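# Insert held peg into plate hole with left gripper

## Task

The left gripper starts out holding a peg a little above a plate, near the plate's hole. Lower the peg into that hole until it sits on the hole's floor. Forcing or wedging the peg in too hard ends the attempt.

## Robot and tools

Robot: two arms, left_arm and right_arm. Only left_arm needs to act here; the right arm can be kept still by resending its present command. Loose objects may get a short shove now and then. Anything dropped off the table, or set down off it and left, means failure.

Frames. Reported positions and orientations (end_effector_position in metres, end_effector_quat_wxyz) use the scene frame: origin at table-top height, halfway between the nominal arm bases, +z up, +x out over the table, left_arm on the +y side (arm names do not match image sides). Offsets you send are instead measured along each Hand target's own axes. The gripper's fingers point along its +z and open and close along its y; the reported point sits between the pads, about 1 cm back from the tips. Printed poses can be off by a few centimetres, and friction or weight can leave a gripper a centimetre or more from what you commanded without any contact.

Row format (shared by execute_actions and move): 14 numbers, each in [-1, 1]: dx, dy, dz, rx, ry, rz, opening for left_arm, then those seven for right_arm. Always send all 14. The six pose numbers are an offset from that arm's Hand target at the start of the action or move, in the hand's own axes; 1.0 equals 0.6 m of travel or 180 degrees of turn; rx, ry, rz form a single rotation vector. The opening is absolute, not an offset: +1 fully open (0.094 m), -1 closed. Sending 0 for an opening is a real command to half-open, so keep the left gripper's current closed value to hold the peg. Orientation commands are clipped to within 40 degrees of the measured one.

execute_actions(actions, cameras): actions is a list of actions; each action is a list of up to 15 rows, each row run for one 1/30 s step, the last row held for any remaining steps. Every row in an action counts from the action's start pose, not from the previous row; a new action starts from the updated Hand target, so repeating an offset moves further. An empty list just returns state and images. cameras picks images: omitted, null or ["all"] for all, [] for none; an unknown name invalidates the call.

move(target, speed, blend, opening_speed, blocking, cameras): target is one 14-number row or a list of up to 15 rows, every row an offset from the same starting Hand targets. Paths are straight, end together, last at least 0.5 s and at most 10 s. speed is m/s, 0.002 to 4.3, default 0.25 (turn rate limited to twice that in rad/s); one value or one per target. blend (m) rounds corners in a list. opening_speed is per second on the -1..+1 scale, at least 0.2. blocking=false returns after about 0.5 s while the move continues. The result adds a move: line giving the ending (done, off_target, moving, held, fault) and limits (paced = clipped pose, held = steps withheld). done means at rest within 10 mm and 2 degrees of the goal; neither done nor off_target tells you about contact. Moves do not avoid obstacles; faster moves hit harder, and aiming further past a contact presses harder.

wait(seconds 0 to 10, cameras) lets time run holding commands. stop(cameras) brakes a running move. zoom_image(camera, region) magnifies [x0, y0, x1, y1] pixels (at most 504x504) of cam_left_wrist or cam_right_wrist's latest image; both images are 672x504, origin top-left. finished_scene(scene optional, 1) ends the scene for good; the peg must remain seated without the robot.

Result lines: Hand target is the last commanded pose after clipping; the gripper often rests short of it, and any next command, even all zeros, re-requests it. grip_measured is the measured opening on the command scale. Joint positions end with the gripper opening in metres; Joint torques include gravity, have offsets and noise, and torques 3 and 4 wrap at ±28 N m. Joint velocities reading within noise means the arm is still. Step readings of end_effector_position appear only for execute_actions. MOTOR HOT appears near 85 °C; at 100 °C that arm goes limp (OVER-TEMPERATURE FAULT) for 30 to 60 s or more, which would drop the peg, so avoid long pushing or stretched holds.

Suggested approach: check the peg's alignment over the hole with the wrist cameras (calibration given as fisheye K, D, T_world_to_cam), correct x/y in small offsets, then lower slowly (a few mm/s to a few cm/s) in small steps. If the peg stops early, do not keep driving down; back off slightly, re-centre, retry. Once seated, relieve any push by commanding the target back to the gripper's position. Avoid slams, bringing grippers near each other, and passing close to an arm's own base.

Each tool is called after "Call:" as name([rows], argument=value, ...), one row to a line, values as JSON.

## Session

Call:
execute_actions(actions=[])

Scene clock: 0.00 s.
left_arm: end_effector_position=(+0.3492, +0.1375, +0.1849) grip_measured=-0.081 end_effector_quat_wxyz=(+0.006, +0.864, +0.503, +0.009) | right_arm: end_effector_position=(+0.4763, -0.3628, +0.5101) grip_measured=+1.000 end_effector_quat_wxyz=(+0.707, -0.006, +0.707, +0.006)
Joint positions: left_arm=[-0.504 1.561 1.26 -1.251 -0.01 1.559 0.043] | right_arm=[0 1.047 1.047 0 0 0 0.094]
Joint velocities: within noise
Joint torques (N m): no reading
Motor temperatures (°C): left_arm=[31 26 30 27 24 27 27] | right_arm=[27 27 27 29 30 29 27]
Heat: left arm: hottest waist 31 °C; right arm: hottest wrist yaw 30 °C.
Hand target: left_arm +0.3590, +0.1318, +0.2036; +0.027, +0.864, +0.503, +0.021 | right_arm +0.4764, -0.3628, +0.5272; +0.717, -0.006, +0.697, +0.006
Tool commands: left_gripper/opening=-1.0 right_gripper/opening=+1.0

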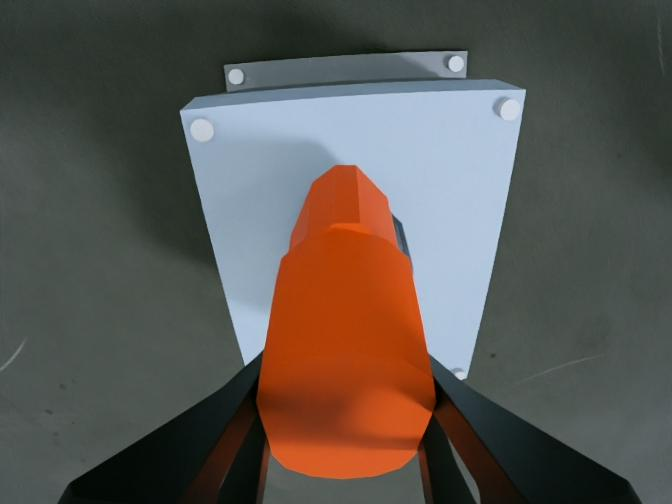

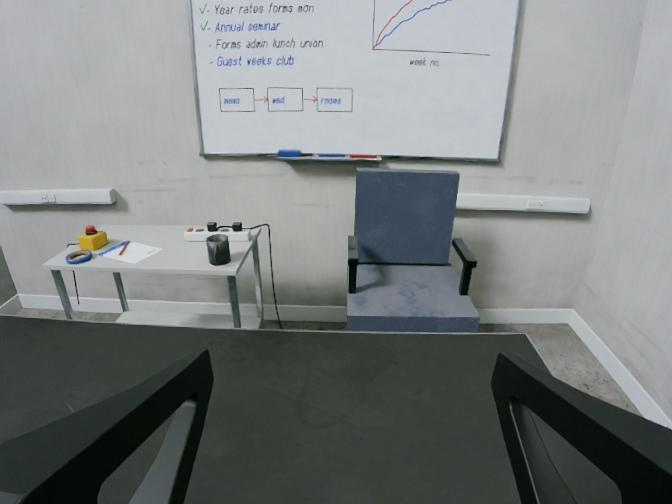

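Call:
zoom_image(camera="cam_left_wrist", region=[240, 120, 460, 290])

Call:
zoom_image(camera="cam_left_wrist", region=[160, 20, 560, 504])

Scaled by 2.291 from the camera's 672x504 image, which has a finer 960x720 frame.

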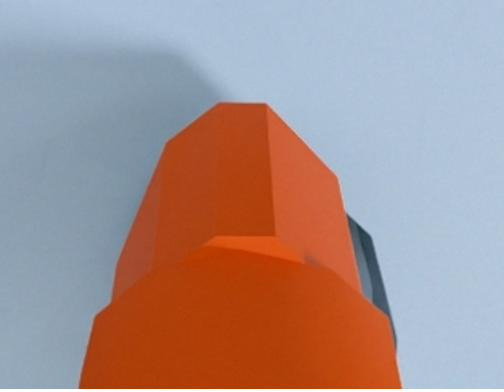

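Scaled by 1.041 from the camera's 672x504 image, which has a finer 960x720 frame.

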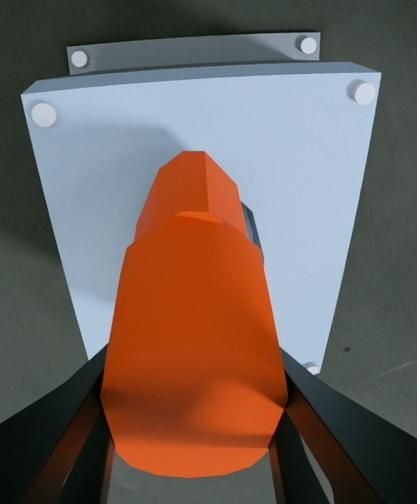

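Call:
move([
  [0,0,-0.03,0,0,0,-1,0,0,0,0,0,0,1],
  [0.08,0,-0.04,0,0,0,-1,0,0,0,0,0,0,1],
], speed=0.12, cameras=["cam_left_wrist"])

Call:
zoom_image(camera="cam_left_wrist", region=[180, 20, 540, 300])

Scene clock: 1.80 s.
left_arm: end_effector_position=(+0.3614, +0.1817, +0.1920) grip_measured=-0.078 end_effector_quat_wxyz=(-0.007, +0.863, +0.505, -0.001) | right_arm: end_effector_position=(+0.4763, -0.3628, +0.5101) grip_measured=+1.000 end_effector_quat_wxyz=(+0.707, -0.006, +0.707, +0.006)
Joint positions: left_arm=[-0.403 1.552 1.269 -1.301 -0.006 1.653 0.043] | right_arm=[0 1.047 1.047 0 0 0 0.094]
Joint velocities: within noise
Joint torques (N m): left_arm=[-1.49 -15.56 12.4 -0.59 0.23 0.1] | right_arm=[-0.03 -4.66 12.55 2.4 0.03 0.03]
Motor temperatures (°C): left_arm=[31 27 31 27 24 27 27] | right_arm=[27 27 27 29 30 29 27]
Heat: left arm: hottest waist 31 °C; right arm: hottest wrist yaw 30 °C.
Hand target: left_arm +0.3813, +0.1741, +0.2280; +0.027, +0.864, +0.503, +0.021 | right_arm +0.4764, -0.3628, +0.5272; +0.717, -0.006, +0.697, +0.006
Off the commanded pose: left_arm 0.042 m, 5 deg | right_arm 0.017 m, 2 deg.
move: off_target (left_arm, right_arm)
camera_calibration:
cam_left_wrist: T_world_to_cam=[[-0.877827, 0.478869, 0.0101569, 0.231528], [0.437776, 0.793533, 0.422678, -0.34224], [0.194348, 0.375485, -0.906223, 0.153163], [0, 0, 0, 1]] pos_world=[0.323299, 0.103197, 0.281105]
Images, in order (width x height): cam_left_wrist 672x504.

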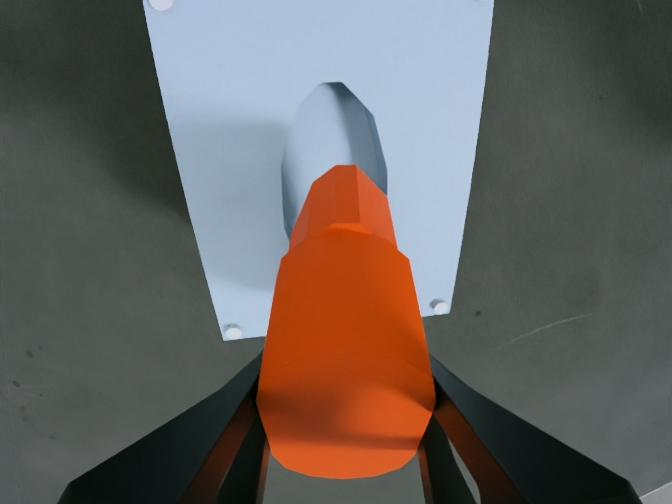

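Scaled by 1.400 from the camera's 672x504 image, which has a finer 960x720 frame.

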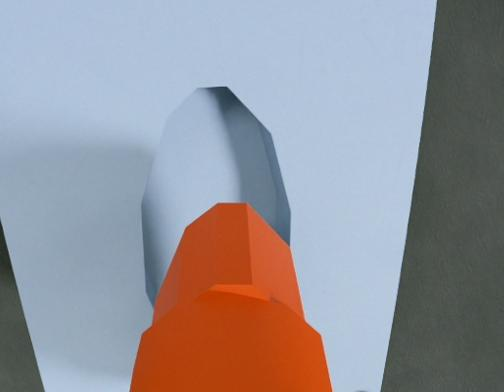

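Call:
move(target=[0.12,0,-0.03,0,0,0,-1,0.55,0.37,-0.19,-0.5,0,0,1], speed=0.3)

Call:
zoom_image(camera="cam_left_wrist", region=[180, 0, 540, 300])

Call:
zoom_image(camera="cam_right_wrist", region=[160, 60, 540, 400])

Scene clock: 6.93 s.
left_arm: end_effector_position=(+0.3945, +0.2384, +0.2185) grip_measured=-0.078 end_effector_quat_wxyz=(+0.004, +0.865, +0.502, +0.000) | right_arm: end_effector_position=(+0.3573, -0.1495, +0.1869) grip_measured=+1.000 end_effector_quat_wxyz=(+0.498, -0.504, +0.500, +0.498)
Joint positions: left_arm=[-0.256 1.552 1.34 -1.354 0.005 1.808 0.043] | right_arm=[0.108 1.674 0.659 0.946 -1.448 -0.072 0.094]
Joint velocities: within noise
Joint torques (N m): left_arm=[-0.97 -14.1 12.66 -0.55 0.23 0.11] | right_arm=[0.79 -7.65 9.05 2.35 -0.11 0.15]
Motor temperatures (°C): left_arm=[31 27 32 27 24 27 27] | right_arm=[27 27 28 29 30 29 27]
Heat: left arm: hottest elbow 32 °C; right arm: hottest wrist yaw 30 °C.
Hand target: left_arm +0.4157, +0.2371, +0.2466; +0.027, +0.864, +0.503, +0.021 | right_arm +0.3683, -0.1427, +0.1941; +0.503, -0.512, +0.488, +0.497
Off the commanded pose: left_arm 0.035 m, 4 deg | right_arm 0.015 m, 2 deg.
move: off_target (left_arm, right_arm)
camera_calibration:
cam_left_wrist: T_world_to_cam=[[-0.874355, 0.485189, -0.00978048, 0.234595], [0.437812, 0.79735, 0.415396, -0.412252], [0.209344, 0.358921, -0.909588, 0.148191], [0, 0, 0, 1]] pos_world=[0.354585, 0.161698, 0.308335]
cam_right_wrist: T_world_to_cam=[[0.998552, -0.0109136, 0.0526687, -0.36825], [0.0445032, -0.38231, -0.922962, 0.146588], [0.0302087, 0.923969, -0.381271, 0.311357], [0, 0, 0, 1]] pos_world=[0.351787, -0.235661, 0.273402]

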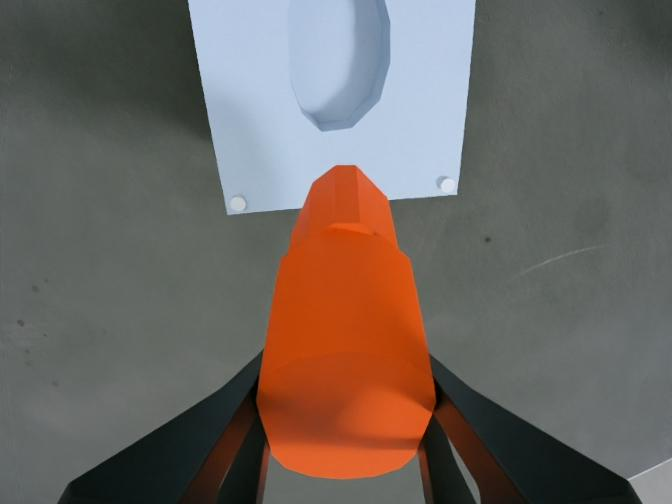

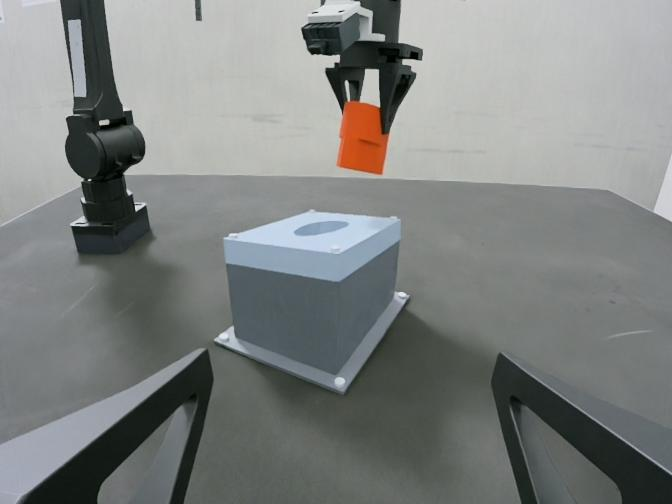

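Scaled by 1.400 from the camera's 672x504 image, which has a finer 960x720 frame.

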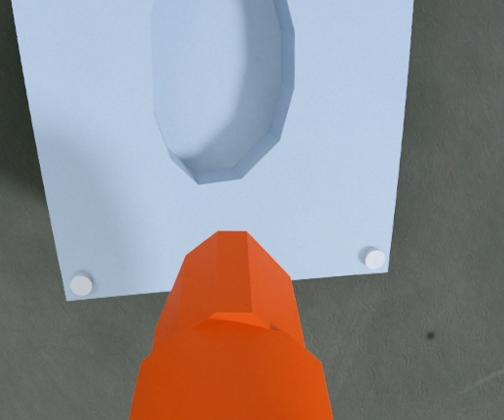

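Scaled by 1.326 from the camera's 672x504 image, which has a finer 960x720 frame.

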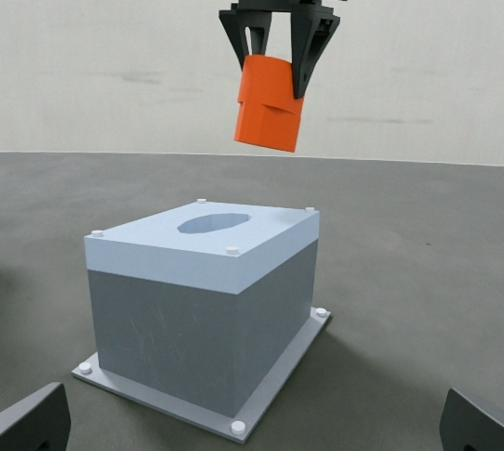

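Call:
zoom_image(camera="cam_right_wrist", region=[290, 0, 440, 190])

Call:
zoom_image(camera="cam_right_wrist", region=[210, 195, 420, 295])

Scaled by 2.653 from the camera's 672x504 image, which has a finer 960x720 frame.

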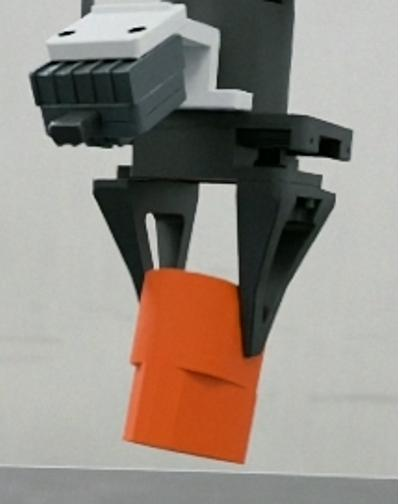

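Scaled by 2.400 from the camera's 672x504 image, which has a finer 960x720 frame.

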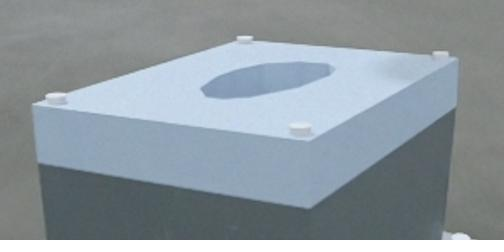

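Call:
move(target=[-0.03,0,-0.1,0,0,0,-1,0,0,0,0,0,0,1], speed=0.3)

Call:
zoom_image(camera="cam_left_wrist", region=[220, 0, 460, 180])

Call:
move(target=[0,0,-0.15,0,0,0,-1,-0.07,0,0.25,0,-0.306,0,1], speed=0.3)

Call:
zoom_image(camera="cam_left_wrist", region=[220, 0, 460, 180])

Scene clock: 10.37 s.
left_arm: end_effector_position=(+0.3899, +0.2323, +0.2738) grip_measured=-0.078 end_effector_quat_wxyz=(+0.001, +0.864, +0.503, -0.003) | right_arm: end_effector_position=(+0.3574, -0.1495, +0.1870) grip_measured=+1.000 end_effector_quat_wxyz=(+0.498, -0.504, +0.500, +0.498)
Joint positions: left_arm=[-0.271 1.53 1.462 -1.505 0.005 1.79 0.043] | right_arm=[0.108 1.675 0.659 0.952 -1.448 -0.067 0.094]
Joint velocities: within noise
Joint torques (N m): left_arm=[-2.55 -14.68 12.72 -0.59 0.18 -0.09] | right_arm=[0.91 -7.88 9.05 2.35 -0.1 0.16]
Motor temperatures (°C): left_arm=[31 27 32 27 24 27 27] | right_arm=[27 27 28 29 30 29 26]
Heat: left arm: hottest elbow 32 °C; right arm: hottest wrist yaw 30 °C.
Hand target: left_arm +0.4031, +0.2229, +0.3063; +0.027, +0.864, +0.503, +0.021 | right_arm +0.3683, -0.1427, +0.1941; +0.503, -0.512, +0.488, +0.497
Off the commanded pose: left_arm 0.036 m, 4 deg | right_arm 0.015 m, 2 deg.
move: off_target (left_arm, right_arm)
camera_calibration:
cam_left_wrist: T_world_to_cam=[[-0.875693, 0.482864, -0.0020344, 0.232928], [0.438988, 0.797863, 0.413163, -0.428424], [0.201125, 0.360911, -0.910655, 0.204623], [0, 0, 0, 1]] pos_world=[0.350892, 0.1555, 0.363823]
cam_right_wrist: T_world_to_cam=[[0.998533, -0.0109956, 0.0530192, -0.368358], [0.0448136, -0.381776, -0.923168, 0.146661], [0.0303922, 0.924189, -0.380723, 0.311194], [0, 0, 0, 1]] pos_world=[0.351787, -0.235661, 0.273402]

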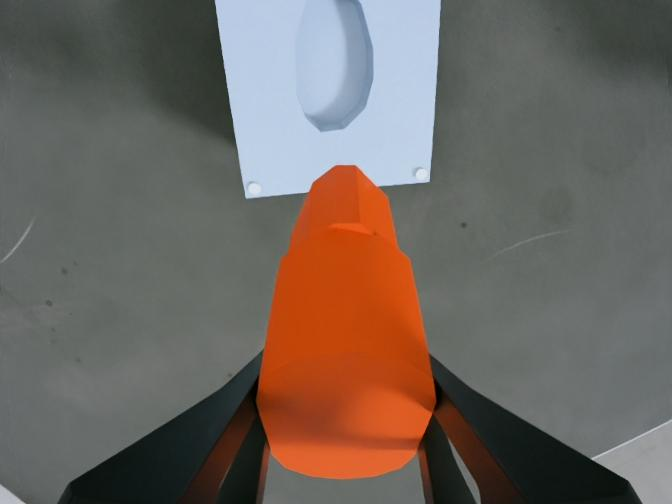

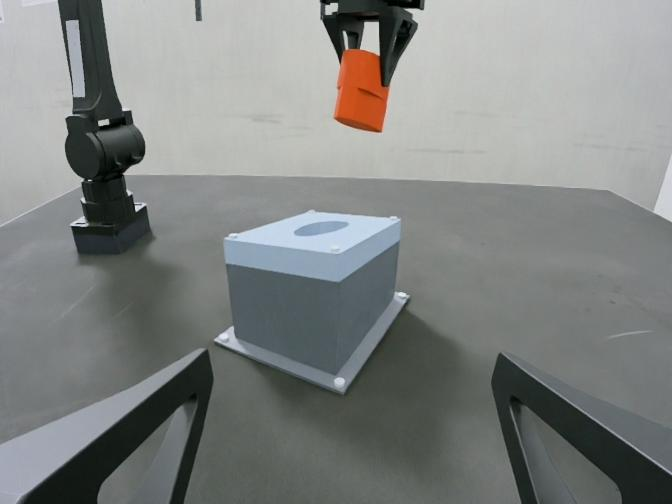

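Scaled by 2.100 from the camera's 672x504 image, which has a finer 960x720 frame.

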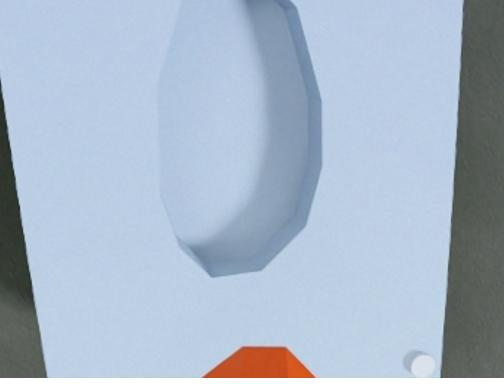

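Scene clock: 12.90 s.
left_arm: end_effector_position=(+0.3922, +0.2317, +0.3574) grip_measured=-0.078 end_effector_quat_wxyz=(+0.020, +0.864, +0.503, +0.014) | right_arm: end_effector_position=(+0.3611, -0.0024, +0.2299) grip_measured=+1.000 end_effector_quat_wxyz=(+0.593, -0.347, +0.487, +0.539)
Joint positions: left_arm=[-0.271 1.512 1.66 -1.671 0.005 1.79 0.043] | right_arm=[0.497 1.844 0.724 1.539 -0.798 0.428 0.094]
Joint velocities: within noise
Joint torques (N m): left_arm=[-2.43 -15.33 12.81 -0.47 0.16 -0.09] | right_arm=[0.97 -9.35 7.84 2.41 0.31 0.14]
Motor temperatures (°C): left_arm=[31 27 33 27 24 27 27] | right_arm=[27 27 28 29 30 29 26]
Heat: left arm: hottest elbow 33 °C; right arm: hottest wrist yaw 30 °C.
Hand target: left_arm +0.3974, +0.2252, +0.3961; +0.027, +0.864, +0.503, +0.021 | right_arm +0.3644, +0.0073, +0.2362; +0.671, -0.225, +0.203, +0.676
Off the commanded pose: left_arm 0.040 m, 1 deg | right_arm 0.012 m, 40 deg; orientation clipped.
joint sent to its limit (left arm) — joint 4 (wrist pitch), lower limit. The joint targets are off in orientation, not in position.
joint sent to its limit (right arm) — joint 4 (wrist pitch), upper limit. The joint targets are off in orientation, not in position.
move: off_target (left_arm, right_arm); limits=paced
camera_calibration:
cam_left_wrist: T_world_to_cam=[[-0.874374, 0.482503, -0.05158, 0.252659], [0.418792, 0.804038, 0.422062, -0.460067], [0.245118, 0.347439, -0.905099, 0.264487], [0, 0, 0, 1]] pos_world=[0.34876, 0.15611, 0.446595]
cam_right_wrist: T_world_to_cam=[[0.976135, -0.205398, -0.0705125, -0.336661], [-0.0884614, -0.0795455, -0.992898, 0.307293], [0.19833, 0.975441, -0.0958169, 0.065541], [0, 0, 0, 1]] pos_world=[0.342812, -0.108637, 0.287652]

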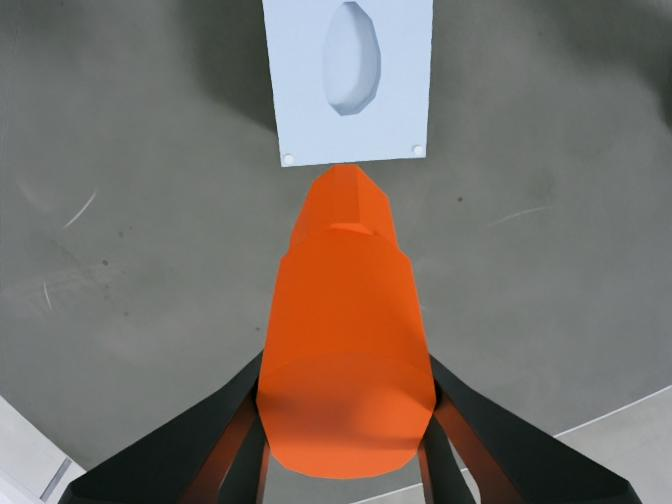

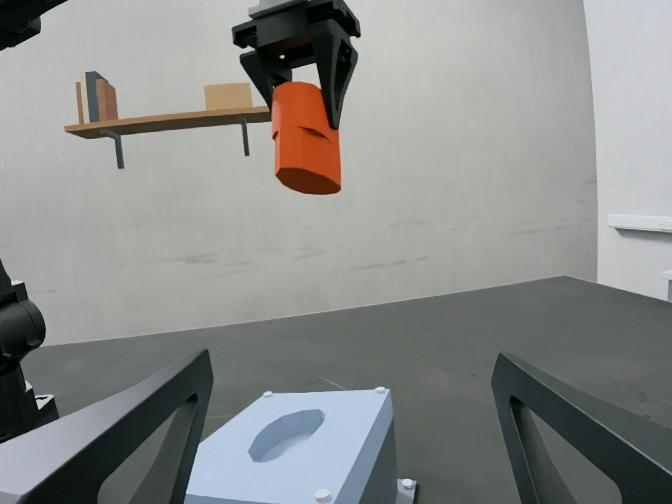

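Scaled by 2.100 from the camera's 672x504 image, which has a finer 960x720 frame.

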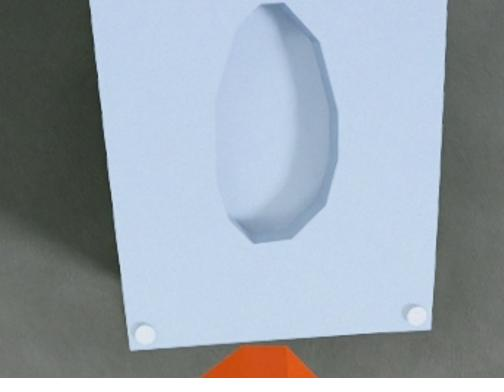

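Call:
move(target=[0,0,0.083,0,0,-0.664,-1,0,0,0,0,0.2,0,1], speed=0.6)

Call:
zoom_image(camera="cam_right_wrist", region=[260, 0, 500, 200])

Scene clock: 16.90 s.
left_arm: end_effector_position=(+0.3995, +0.2291, +0.3456) grip_measured=-0.078 end_effector_quat_wxyz=(+0.024, +0.000, +1.000, -0.011) | right_arm: end_effector_position=(+0.3502, +0.0082, +0.2301) grip_measured=+1.000 end_effector_quat_wxyz=(+0.550, -0.433, +0.441, +0.561)
Joint positions: left_arm=[-0.271 1.526 1.645 -1.637 0.007 -0.296 0.043] | right_arm=[0.479 1.866 0.797 1.539 -1.025 0.429 0.094]
Joint velocities: within noise
Joint torques (N m): left_arm=[-2.55 -14.04 7.86 0.47 -0.05 -0.07] | right_arm=[-1.14 -9.82 8.39 2.28 0.18 -0.03]
Motor temperatures (°C): left_arm=[31 27 33 27 24 27 28] | right_arm=[27 28 29 29 30 29 26]
Heat: left arm: hottest elbow 33 °C; right arm: hottest wrist yaw 30 °C.
Hand target: left_arm +0.4005, +0.2240, +0.3463; +0.031, +0.001, +0.999, -0.013 | right_arm +0.3645, +0.0072, +0.2361; +0.576, -0.423, +0.401, +0.574
Off the commanded pose: left_arm 0.005 m, 1 deg | right_arm 0.015 m, 6 deg.
joint sent to its limit (right arm) — joint 4 (wrist pitch), upper limit. The joint targets are off in orientation, not in position.
move: off_target (right_arm)
camera_calibration:
cam_left_wrist: T_world_to_cam=[[0.0106074, -0.99975, 0.0196748, 0.221072], [-0.927298, -0.00247228, 0.374315, 0.282909], [-0.374172, -0.0222149, -0.927093, 0.592645], [0, 0, 0, 1]] pos_world=[0.481747, 0.234882, 0.43919]
cam_right_wrist: T_world_to_cam=[[0.999428, -0.0207647, 0.0266943, -0.355913], [0.0233797, -0.146118, -0.988991, 0.267765], [0.0244366, 0.989049, -0.145549, 0.129562], [0, 0, 0, 1]] pos_world=[0.346283, -0.0964089, 0.293175]

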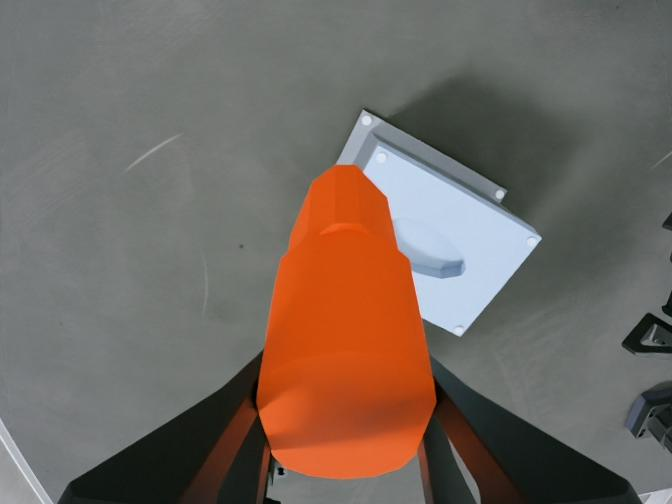

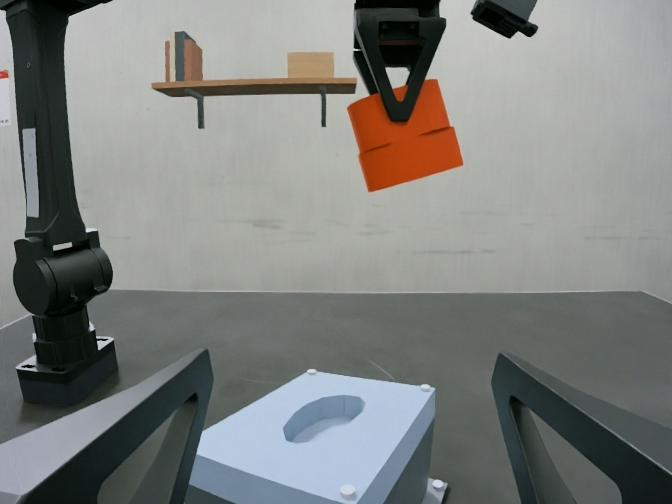

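Scaled by 2.100 from the camera's 672x504 image, which has a finer 960x720 frame.

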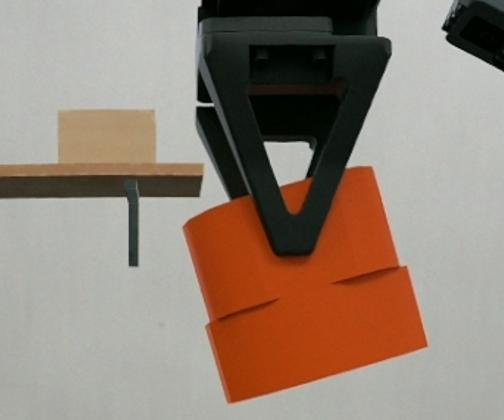

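Call:
move(target=[0,0,0,0.28,0,0,-1,0,0,0,0,0,0,1], speed=0.5)

Call:
zoom_image(camera="cam_right_wrist", region=[280, 0, 520, 200])

Scene clock: 19.37 s.
left_arm: end_effector_position=(+0.3988, +0.2211, +0.3425) grip_measured=-0.078 end_effector_quat_wxyz=(+0.015, +0.009, +0.901, -0.433) | right_arm: end_effector_position=(+0.3502, +0.0082, +0.2301) grip_measured=+1.000 end_effector_quat_wxyz=(+0.550, -0.433, +0.441, +0.561)
Joint positions: left_arm=[0.001 1.478 1.414 -1.444 0.896 -0.035 0.043] | right_arm=[0.479 1.866 0.797 1.539 -1.025 0.429 0.094]
Joint velocities: within noise
Joint torques (N m): left_arm=[-1.14 -13.74 7.92 0.46 0.87 0.23] | right_arm=[-1.14 -9.88 8.39 2.29 0.18 -0.03]
Motor temperatures (°C): left_arm=[31 27 33 27 24 27 28] | right_arm=[27 28 29 29 30 29 26]
Heat: left arm: hottest elbow 33 °C; right arm: hottest wrist yaw 30 °C.
Hand target: left_arm +0.4006, +0.2240, +0.3464; +0.028, +0.014, +0.899, -0.437 | right_arm +0.3645, +0.0072, +0.2361; +0.576, -0.423, +0.401, +0.574
Off the commanded pose: left_arm 0.005 m, 2 deg | right_arm 0.016 m, 6 deg.
joint sent to its limit (right arm) — joint 4 (wrist pitch), upper limit. The joint targets are off in orientation, not in position.
move: off_target (right_arm)
camera_calibration:
cam_left_wrist: T_world_to_cam=[[-0.0174303, -0.626512, 0.779217, -0.118205], [-0.916369, 0.321756, 0.238203, 0.253994], [-0.399955, -0.709899, -0.579724, 0.632606], [0, 0, 0, 1]] pos_world=[0.483706, 0.293305, 0.398342]
cam_right_wrist: T_world_to_cam=[[0.999428, -0.0207647, 0.0266943, -0.355913], [0.0233797, -0.146118, -0.988991, 0.267765], [0.0244366, 0.989049, -0.145549, 0.129562], [0, 0, 0, 1]] pos_world=[0.346283, -0.0964089, 0.293175]

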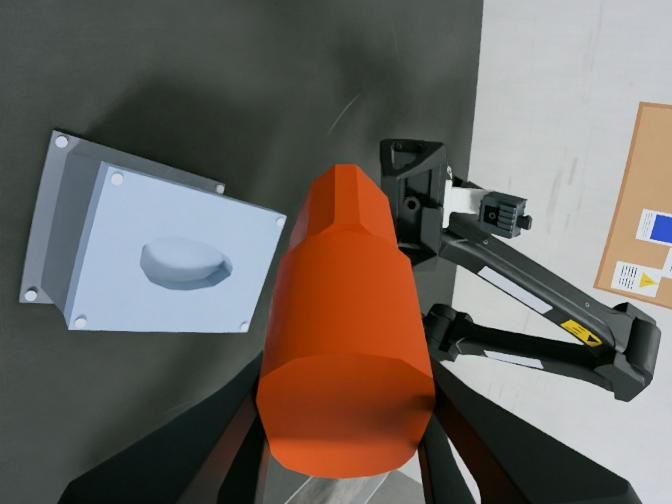

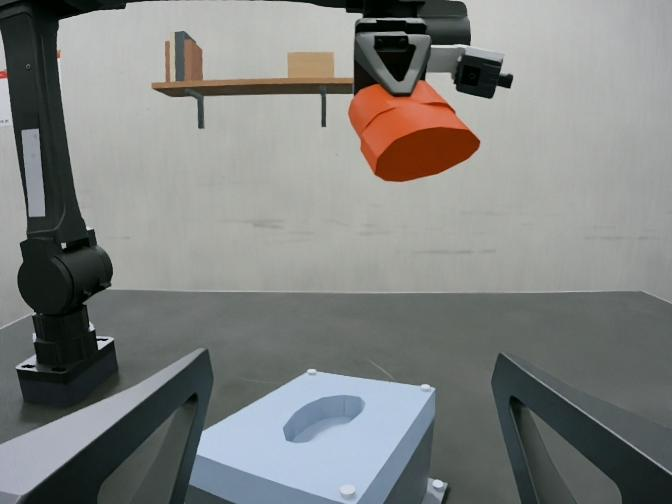

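Scaled by 2.100 from the camera's 672x504 image, which has a finer 960x720 frame.

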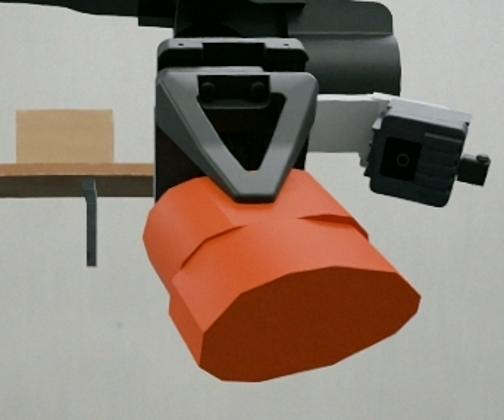

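Call:
move(target=[0,0,0,-0.2385,0.3571,0.5828,-1,-0.057,-0.133,-0.157,0,0.1,0,1], speed=0.6)

Scene clock: 23.87 s.
left_arm: end_effector_position=(+0.3938, +0.2293, +0.3170) grip_measured=-0.077 end_effector_quat_wxyz=(-0.100, +0.849, +0.512, +0.088) | right_arm: end_effector_position=(+0.4302, -0.0891, +0.2180) grip_measured=+1.000 end_effector_quat_wxyz=(+0.486, -0.496, +0.501, +0.517)
Joint positions: left_arm=[-0.373 1.571 1.607 -1.666 -0.26 1.649 0.043] | right_arm=[0.211 1.78 0.919 0.89 -1.368 0.065 0.094]
Joint velocities: within noise
Joint torques (N m): left_arm=[-2.14 -16.73 10.84 0.08 -0.08 0.12] | right_arm=[-0.79 -12.63 10.81 1.35 -0.03 -0.11]
Motor temperatures (°C): left_arm=[31 27 34 27 24 27 28] | right_arm=[27 28 29 29 30 29 26]
Heat: left arm: hottest elbow 34 °C; right arm: hottest wrist yaw 30 °C.
Hand target: left_arm +0.4005, +0.2240, +0.3463; -0.067, +0.850, +0.510, +0.112 | right_arm +0.4458, -0.0916, +0.2404; +0.506, -0.508, +0.486, +0.500
Off the commanded pose: left_arm 0.031 m, 5 deg | right_arm 0.028 m, 4 deg.
move: off_target (left_arm, right_arm)
camera_calibration:
cam_left_wrist: T_world_to_cam=[[-0.891568, 0.446754, 0.074278, 0.22827], [0.388432, 0.669994, 0.632636, -0.465834], [0.232867, 0.59289, -0.770879, 0.134319], [0, 0, 0, 1]] pos_world=[0.353184, 0.130489, 0.381291]
cam_right_wrist: T_world_to_cam=[[0.999857, 0.0104733, 0.0132885, -0.431984], [0.0162152, -0.36889, -0.929332, 0.209918], [-0.00483123, 0.929414, -0.369007, 0.278054], [0, 0, 0, 1]] pos_world=[0.429862, -0.176466, 0.303427]

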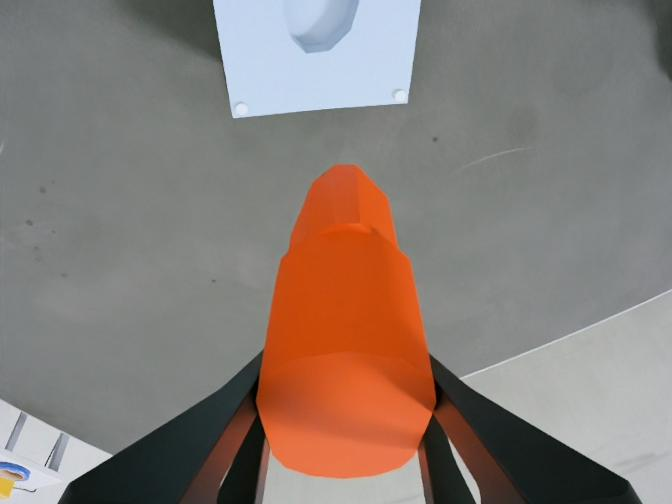

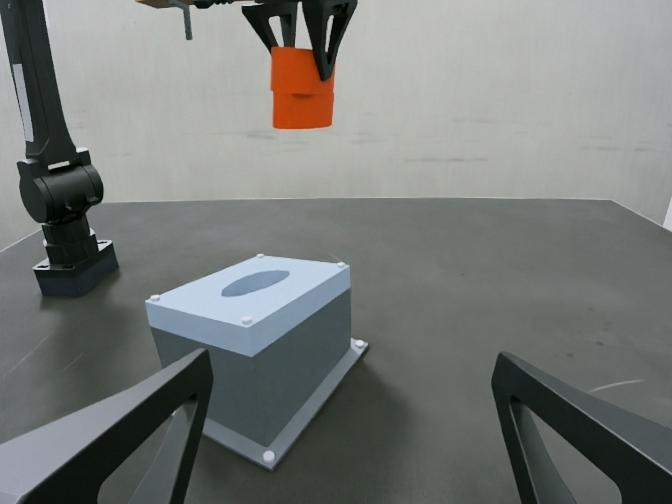

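Call:
move(target=[-0.194,0.005,0.107,-0.026,0,0,-1,0,0,0,0,0,0,1], speed=0.2)

Call:
zoom_image(camera="cam_left_wrist", region=[240, 40, 460, 260])

Call:
zoom_image(camera="cam_right_wrist", region=[130, 100, 380, 340])

Scene clock: 25.70 s.
left_arm: end_effector_position=(+0.3586, +0.1405, +0.2475) grip_measured=-0.077 end_effector_quat_wxyz=(-0.045, +0.854, +0.503, +0.125) | right_arm: end_effector_position=(+0.4300, -0.0891, +0.2178) grip_measured=+1.000 end_effector_quat_wxyz=(+0.485, -0.497, +0.502, +0.516)
Joint positions: left_arm=[-0.582 1.537 1.384 -1.395 -0.265 1.473 0.043] | right_arm=[0.211 1.778 0.919 0.876 -1.368 0.053 0.094]
Joint velocities: within noise
Joint torques (N m): left_arm=[-2.2 -15.15 7.66 0.31 -0.17 -0.09] | right_arm=[-0.91 -12.63 10.84 1.35 -0.04 -0.11]
Motor temperatures (°C): left_arm=[31 27 34 27 24 27 28] | right_arm=[27 28 29 29 30 29 26]
Heat: left arm: hottest elbow 34 °C; right arm: hottest wrist yaw 30 °C.
Hand target: left_arm +0.3581, +0.1380, +0.2541; -0.033, +0.852, +0.506, +0.132 | right_arm +0.4457, -0.0916, +0.2405; +0.506, -0.508, +0.486, +0.500
Off the commanded pose: left_arm 0.007 m, 2 deg | right_arm 0.028 m, 4 deg.
move: off_target (right_arm)
camera_calibration:
cam_left_wrist: T_world_to_cam=[[-0.874892, 0.481162, -0.0551971, 0.262917], [0.339787, 0.69102, 0.637993, -0.335518], [0.345121, 0.53942, -0.768061, 0.108209], [0, 0, 0, 1]] pos_world=[0.306684, 0.046974, 0.311682]
cam_right_wrist: T_world_to_cam=[[0.999848, 0.0104858, 0.0139363, -0.431976], [0.0168325, -0.37103, -0.928468, 0.209051], [-0.00456498, 0.928562, -0.37115, 0.278346], [0, 0, 0, 1]] pos_world=[0.429662, -0.176367, 0.303426]

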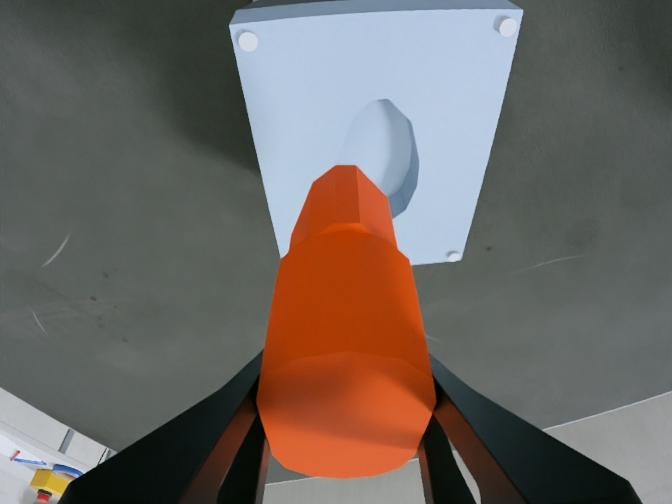

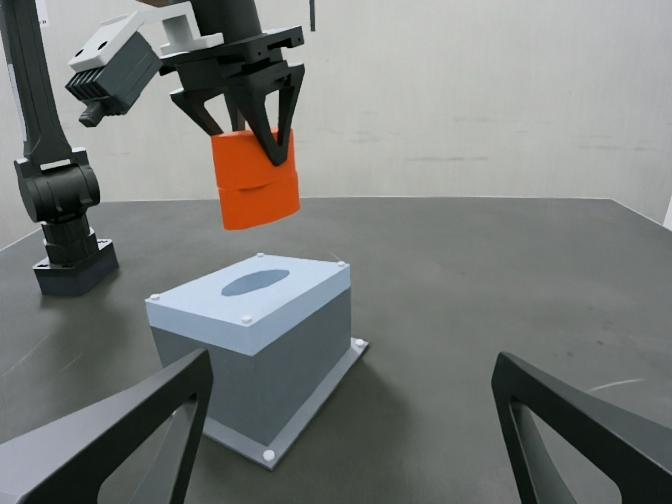

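Scaled by 2.291 from the camera's 672x504 image, which has a finer 960x720 frame.

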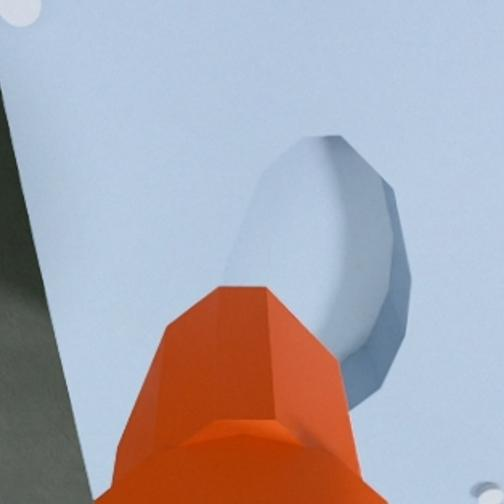

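Scaled by 2.016 from the camera's 672x504 image, which has a finer 960x720 frame.

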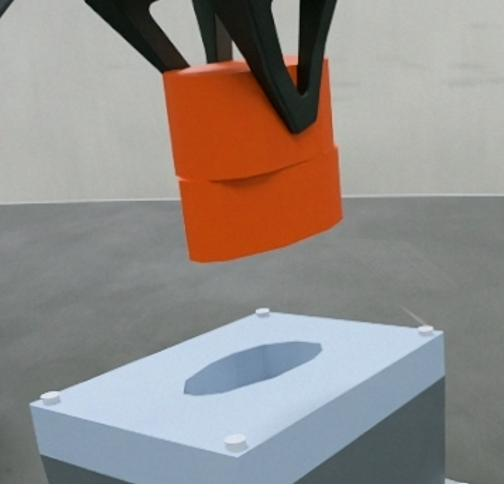

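Call:
move(target=[-0.026,-0.021,0.0707,0.008,0,0,-1,0.142,-0.05,0,-0.083,-0.078,0,1], speed=0.15)

Call:
zoom_image(camera="cam_left_wrist", region=[240, 40, 460, 260])

Call:
zoom_image(camera="cam_right_wrist", region=[130, 100, 380, 340])

Scene clock: 28.53 s.
left_arm: end_effector_position=(+0.3492, +0.1448, +0.2092) grip_measured=-0.077 end_effector_quat_wxyz=(-0.049, +0.851, +0.508, +0.123) | right_arm: end_effector_position=(+0.4623, -0.0852, +0.1512) grip_measured=+1.000 end_effector_quat_wxyz=(-0.451, +0.555, -0.437, -0.545)
Joint positions: left_arm=[-0.587 1.538 1.283 -1.304 -0.266 1.455 0.043] | right_arm=[0.198 2.085 1.115 1.268 -1.567 0.273 0.094]
Joint velocities: within noise
Joint torques (N m): left_arm=[-2.67 -13.57 7.53 0.28 -0.07 -0.09] | right_arm=[-1.08 -13.68 9.21 1.62 0.13 0.04]
Motor temperatures (°C): left_arm=[31 27 34 27 24 27 28] | right_arm=[27 28 30 29 30 29 26]
Heat: left arm: hottest elbow 34 °C; right arm: hottest elbow 30 °C.
Hand target: left_arm +0.3484, +0.1389, +0.2084; -0.043, +0.851, +0.507, +0.126 | right_arm +0.4781, -0.0900, +0.1562; -0.491, +0.504, -0.351, -0.617
Off the commanded pose: left_arm 0.006 m, 1 deg | right_arm 0.017 m, 15 deg.
joint sent to its limit (right arm) — joint 5 (wrist yaw), lower limit. The joint targets are off in orientation, not in position.
move: off_target (right_arm)
camera_calibration:
cam_left_wrist: T_world_to_cam=[[-0.881405, 0.469856, -0.0485786, 0.253051], [0.334196, 0.692969, 0.638833, -0.309382], [0.333823, 0.546836, -0.76781, 0.0824883], [0, 0, 0, 1]] pos_world=[0.298898, 0.050387, 0.273272]
cam_right_wrist: T_world_to_cam=[[0.977877, 0.19562, 0.0740924, -0.44655], [0.140524, -0.351958, -0.925407, 0.0922067], [-0.154951, 0.915346, -0.371661, 0.318528], [0, 0, 0, 1]] pos_world=[0.473069, -0.171757, 0.236799]

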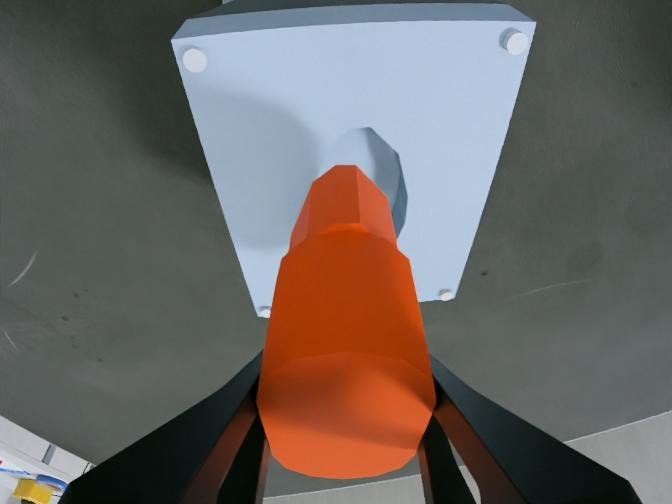

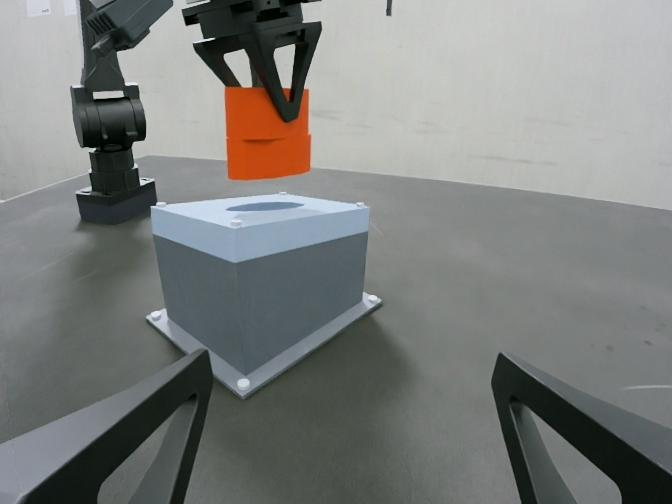

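Scaled by 2.291 from the camera's 672x504 image, which has a finer 960x720 frame.

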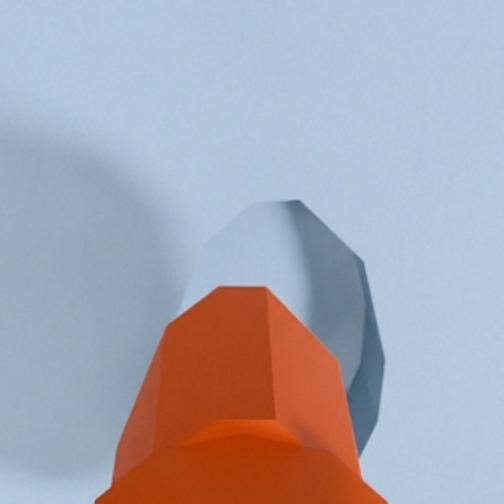

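Scaled by 2.016 from the camera's 672x504 image, which has a finer 960x720 frame.

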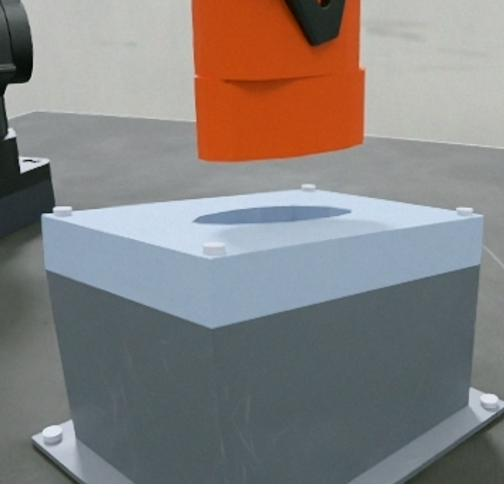

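Call:
zoom_image(camera="cam_right_wrist", region=[210, 75, 330, 185])

Call:
zoom_image(camera="cam_right_wrist", region=[210, 170, 330, 280])

Call:
zoom_image(camera="cam_right_wrist", region=[140, 180, 390, 400])

Scaled by 4.200 from the camera's 672x504 image, which has a finer 960x720 frame.

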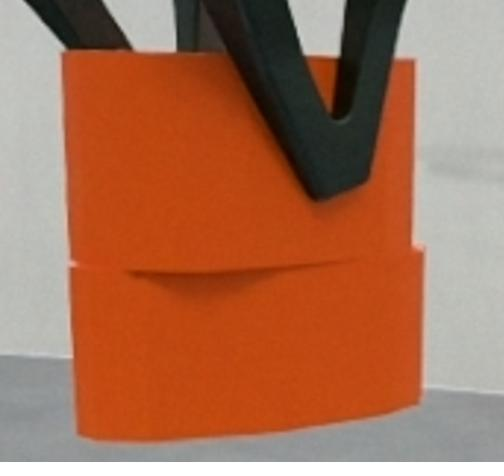

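Scaled by 4.200 from the camera's 672x504 image, which has a finer 960x720 frame.

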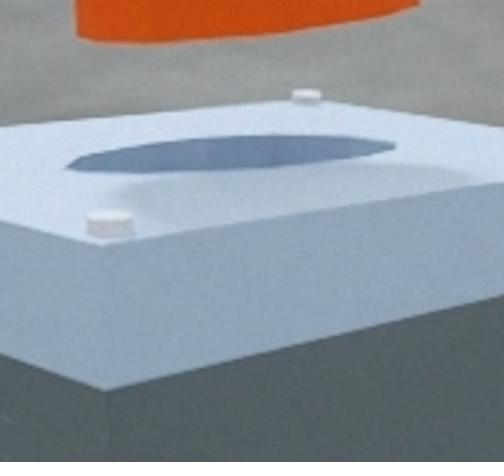

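Scaled by 2.016 from the camera's 672x504 image, which has a finer 960x720 frame.

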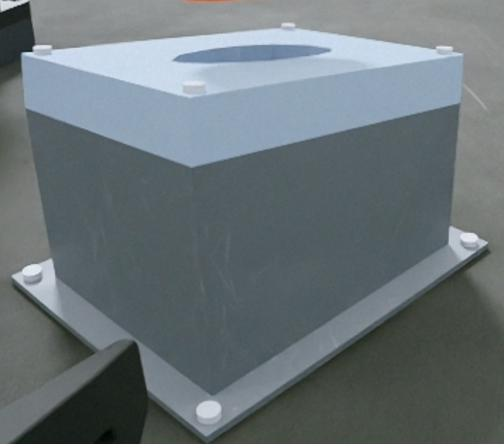

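Call:
move(target=[-0.0135,-0.0075,0.0205,0.006,0,0,-1,0,0,0,0,0,0,1], speed=0.1)

Call:
zoom_image(camera="cam_left_wrist", region=[280, 100, 420, 260])

Call:
zoom_image(camera="cam_right_wrist", region=[140, 80, 390, 270])

Scene clock: 30.87 s.
left_arm: end_effector_position=(+0.3436, +0.1422, +0.1936) grip_measured=-0.077 end_effector_quat_wxyz=(-0.058, +0.851, +0.508, +0.118) | right_arm: end_effector_position=(+0.4623, -0.0852, +0.1512) grip_measured=+1.000 end_effector_quat_wxyz=(-0.451, +0.555, -0.437, -0.545)
Joint positions: left_arm=[-0.598 1.555 1.26 -1.29 -0.264 1.44 0.043] | right_arm=[0.198 2.085 1.115 1.268 -1.567 0.273 0.094]
Joint velocities: within noise
Joint torques (N m): left_arm=[-2.55 -13.86 7.51 0.23 -0.03 -0.09] | right_arm=[-1.08 -13.74 9.24 1.61 0.13 0.04]
Motor temperatures (°C): left_arm=[31 28 34 27 24 27 28] | right_arm=[27 28 30 29 30 29 26]
Heat: left arm: hottest elbow 34 °C; right arm: hottest elbow 30 °C.
Hand target: left_arm +0.3429, +0.1366, +0.1942; -0.051, +0.851, +0.508, +0.122 | right_arm +0.4781, -0.0900, +0.1562; -0.491, +0.504, -0.351, -0.617
Off the commanded pose: left_arm 0.006 m, 1 deg | right_arm 0.017 m, 15 deg.
joint sent to its limit (right arm) — joint 5 (wrist yaw), lower limit. The joint targets are off in orientation, not in position.
move: off_target (right_arm)
camera_calibration:
cam_left_wrist: T_world_to_cam=[[-0.883666, 0.467319, -0.0273248, 0.245509], [0.343516, 0.687004, 0.640329, -0.298428], [0.31801, 0.556451, -0.767614, 0.0778261], [0, 0, 0, 1]] pos_world=[0.294713, 0.0469838, 0.257541]
cam_right_wrist: T_world_to_cam=[[0.977877, 0.19562, 0.0740924, -0.44655], [0.140524, -0.351958, -0.925407, 0.0922067], [-0.154951, 0.915346, -0.371661, 0.318528], [0, 0, 0, 1]] pos_world=[0.473069, -0.171757, 0.236799]

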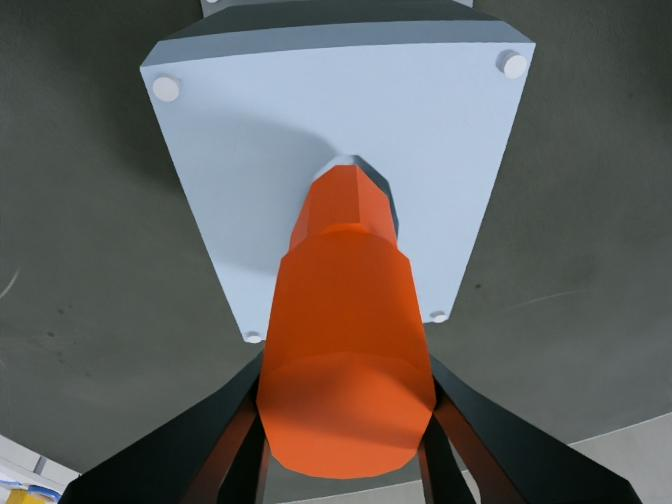

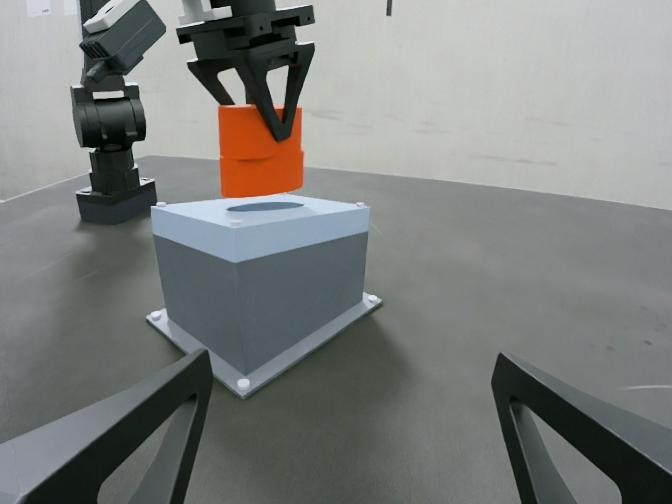

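Scaled by 3.150 from the camera's 672x504 image, which has a finer 960x720 frame.

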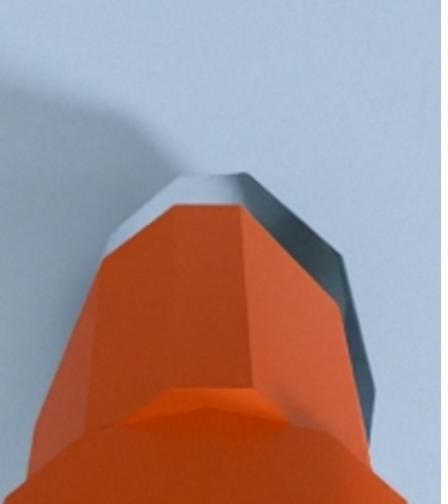

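Scaled by 2.016 from the camera's 672x504 image, which has a finer 960x720 frame.

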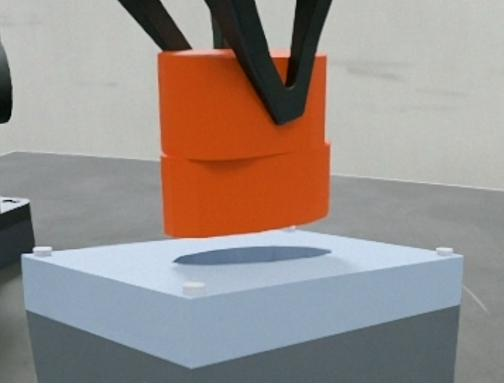

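Call:
zoom_image(camera="cam_right_wrist", region=[210, 90, 320, 225])

Call:
zoom_image(camera="cam_right_wrist", region=[215, 180, 315, 225])

Scaled by 3.733 from the camera's 672x504 image, which has a finer 960x720 frame.

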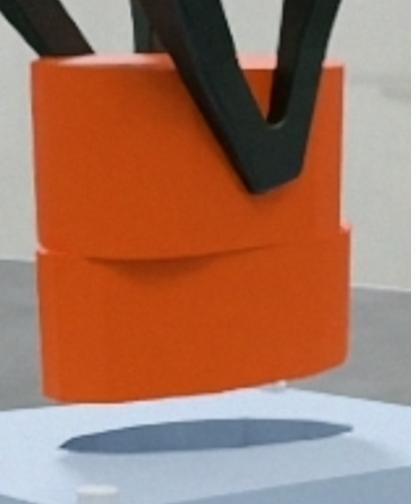

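Scaled by 5.040 from the camera's 672x504 image, which has a finer 960x720 frame.

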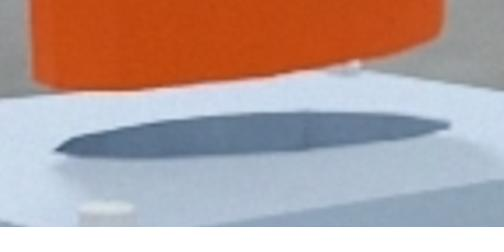

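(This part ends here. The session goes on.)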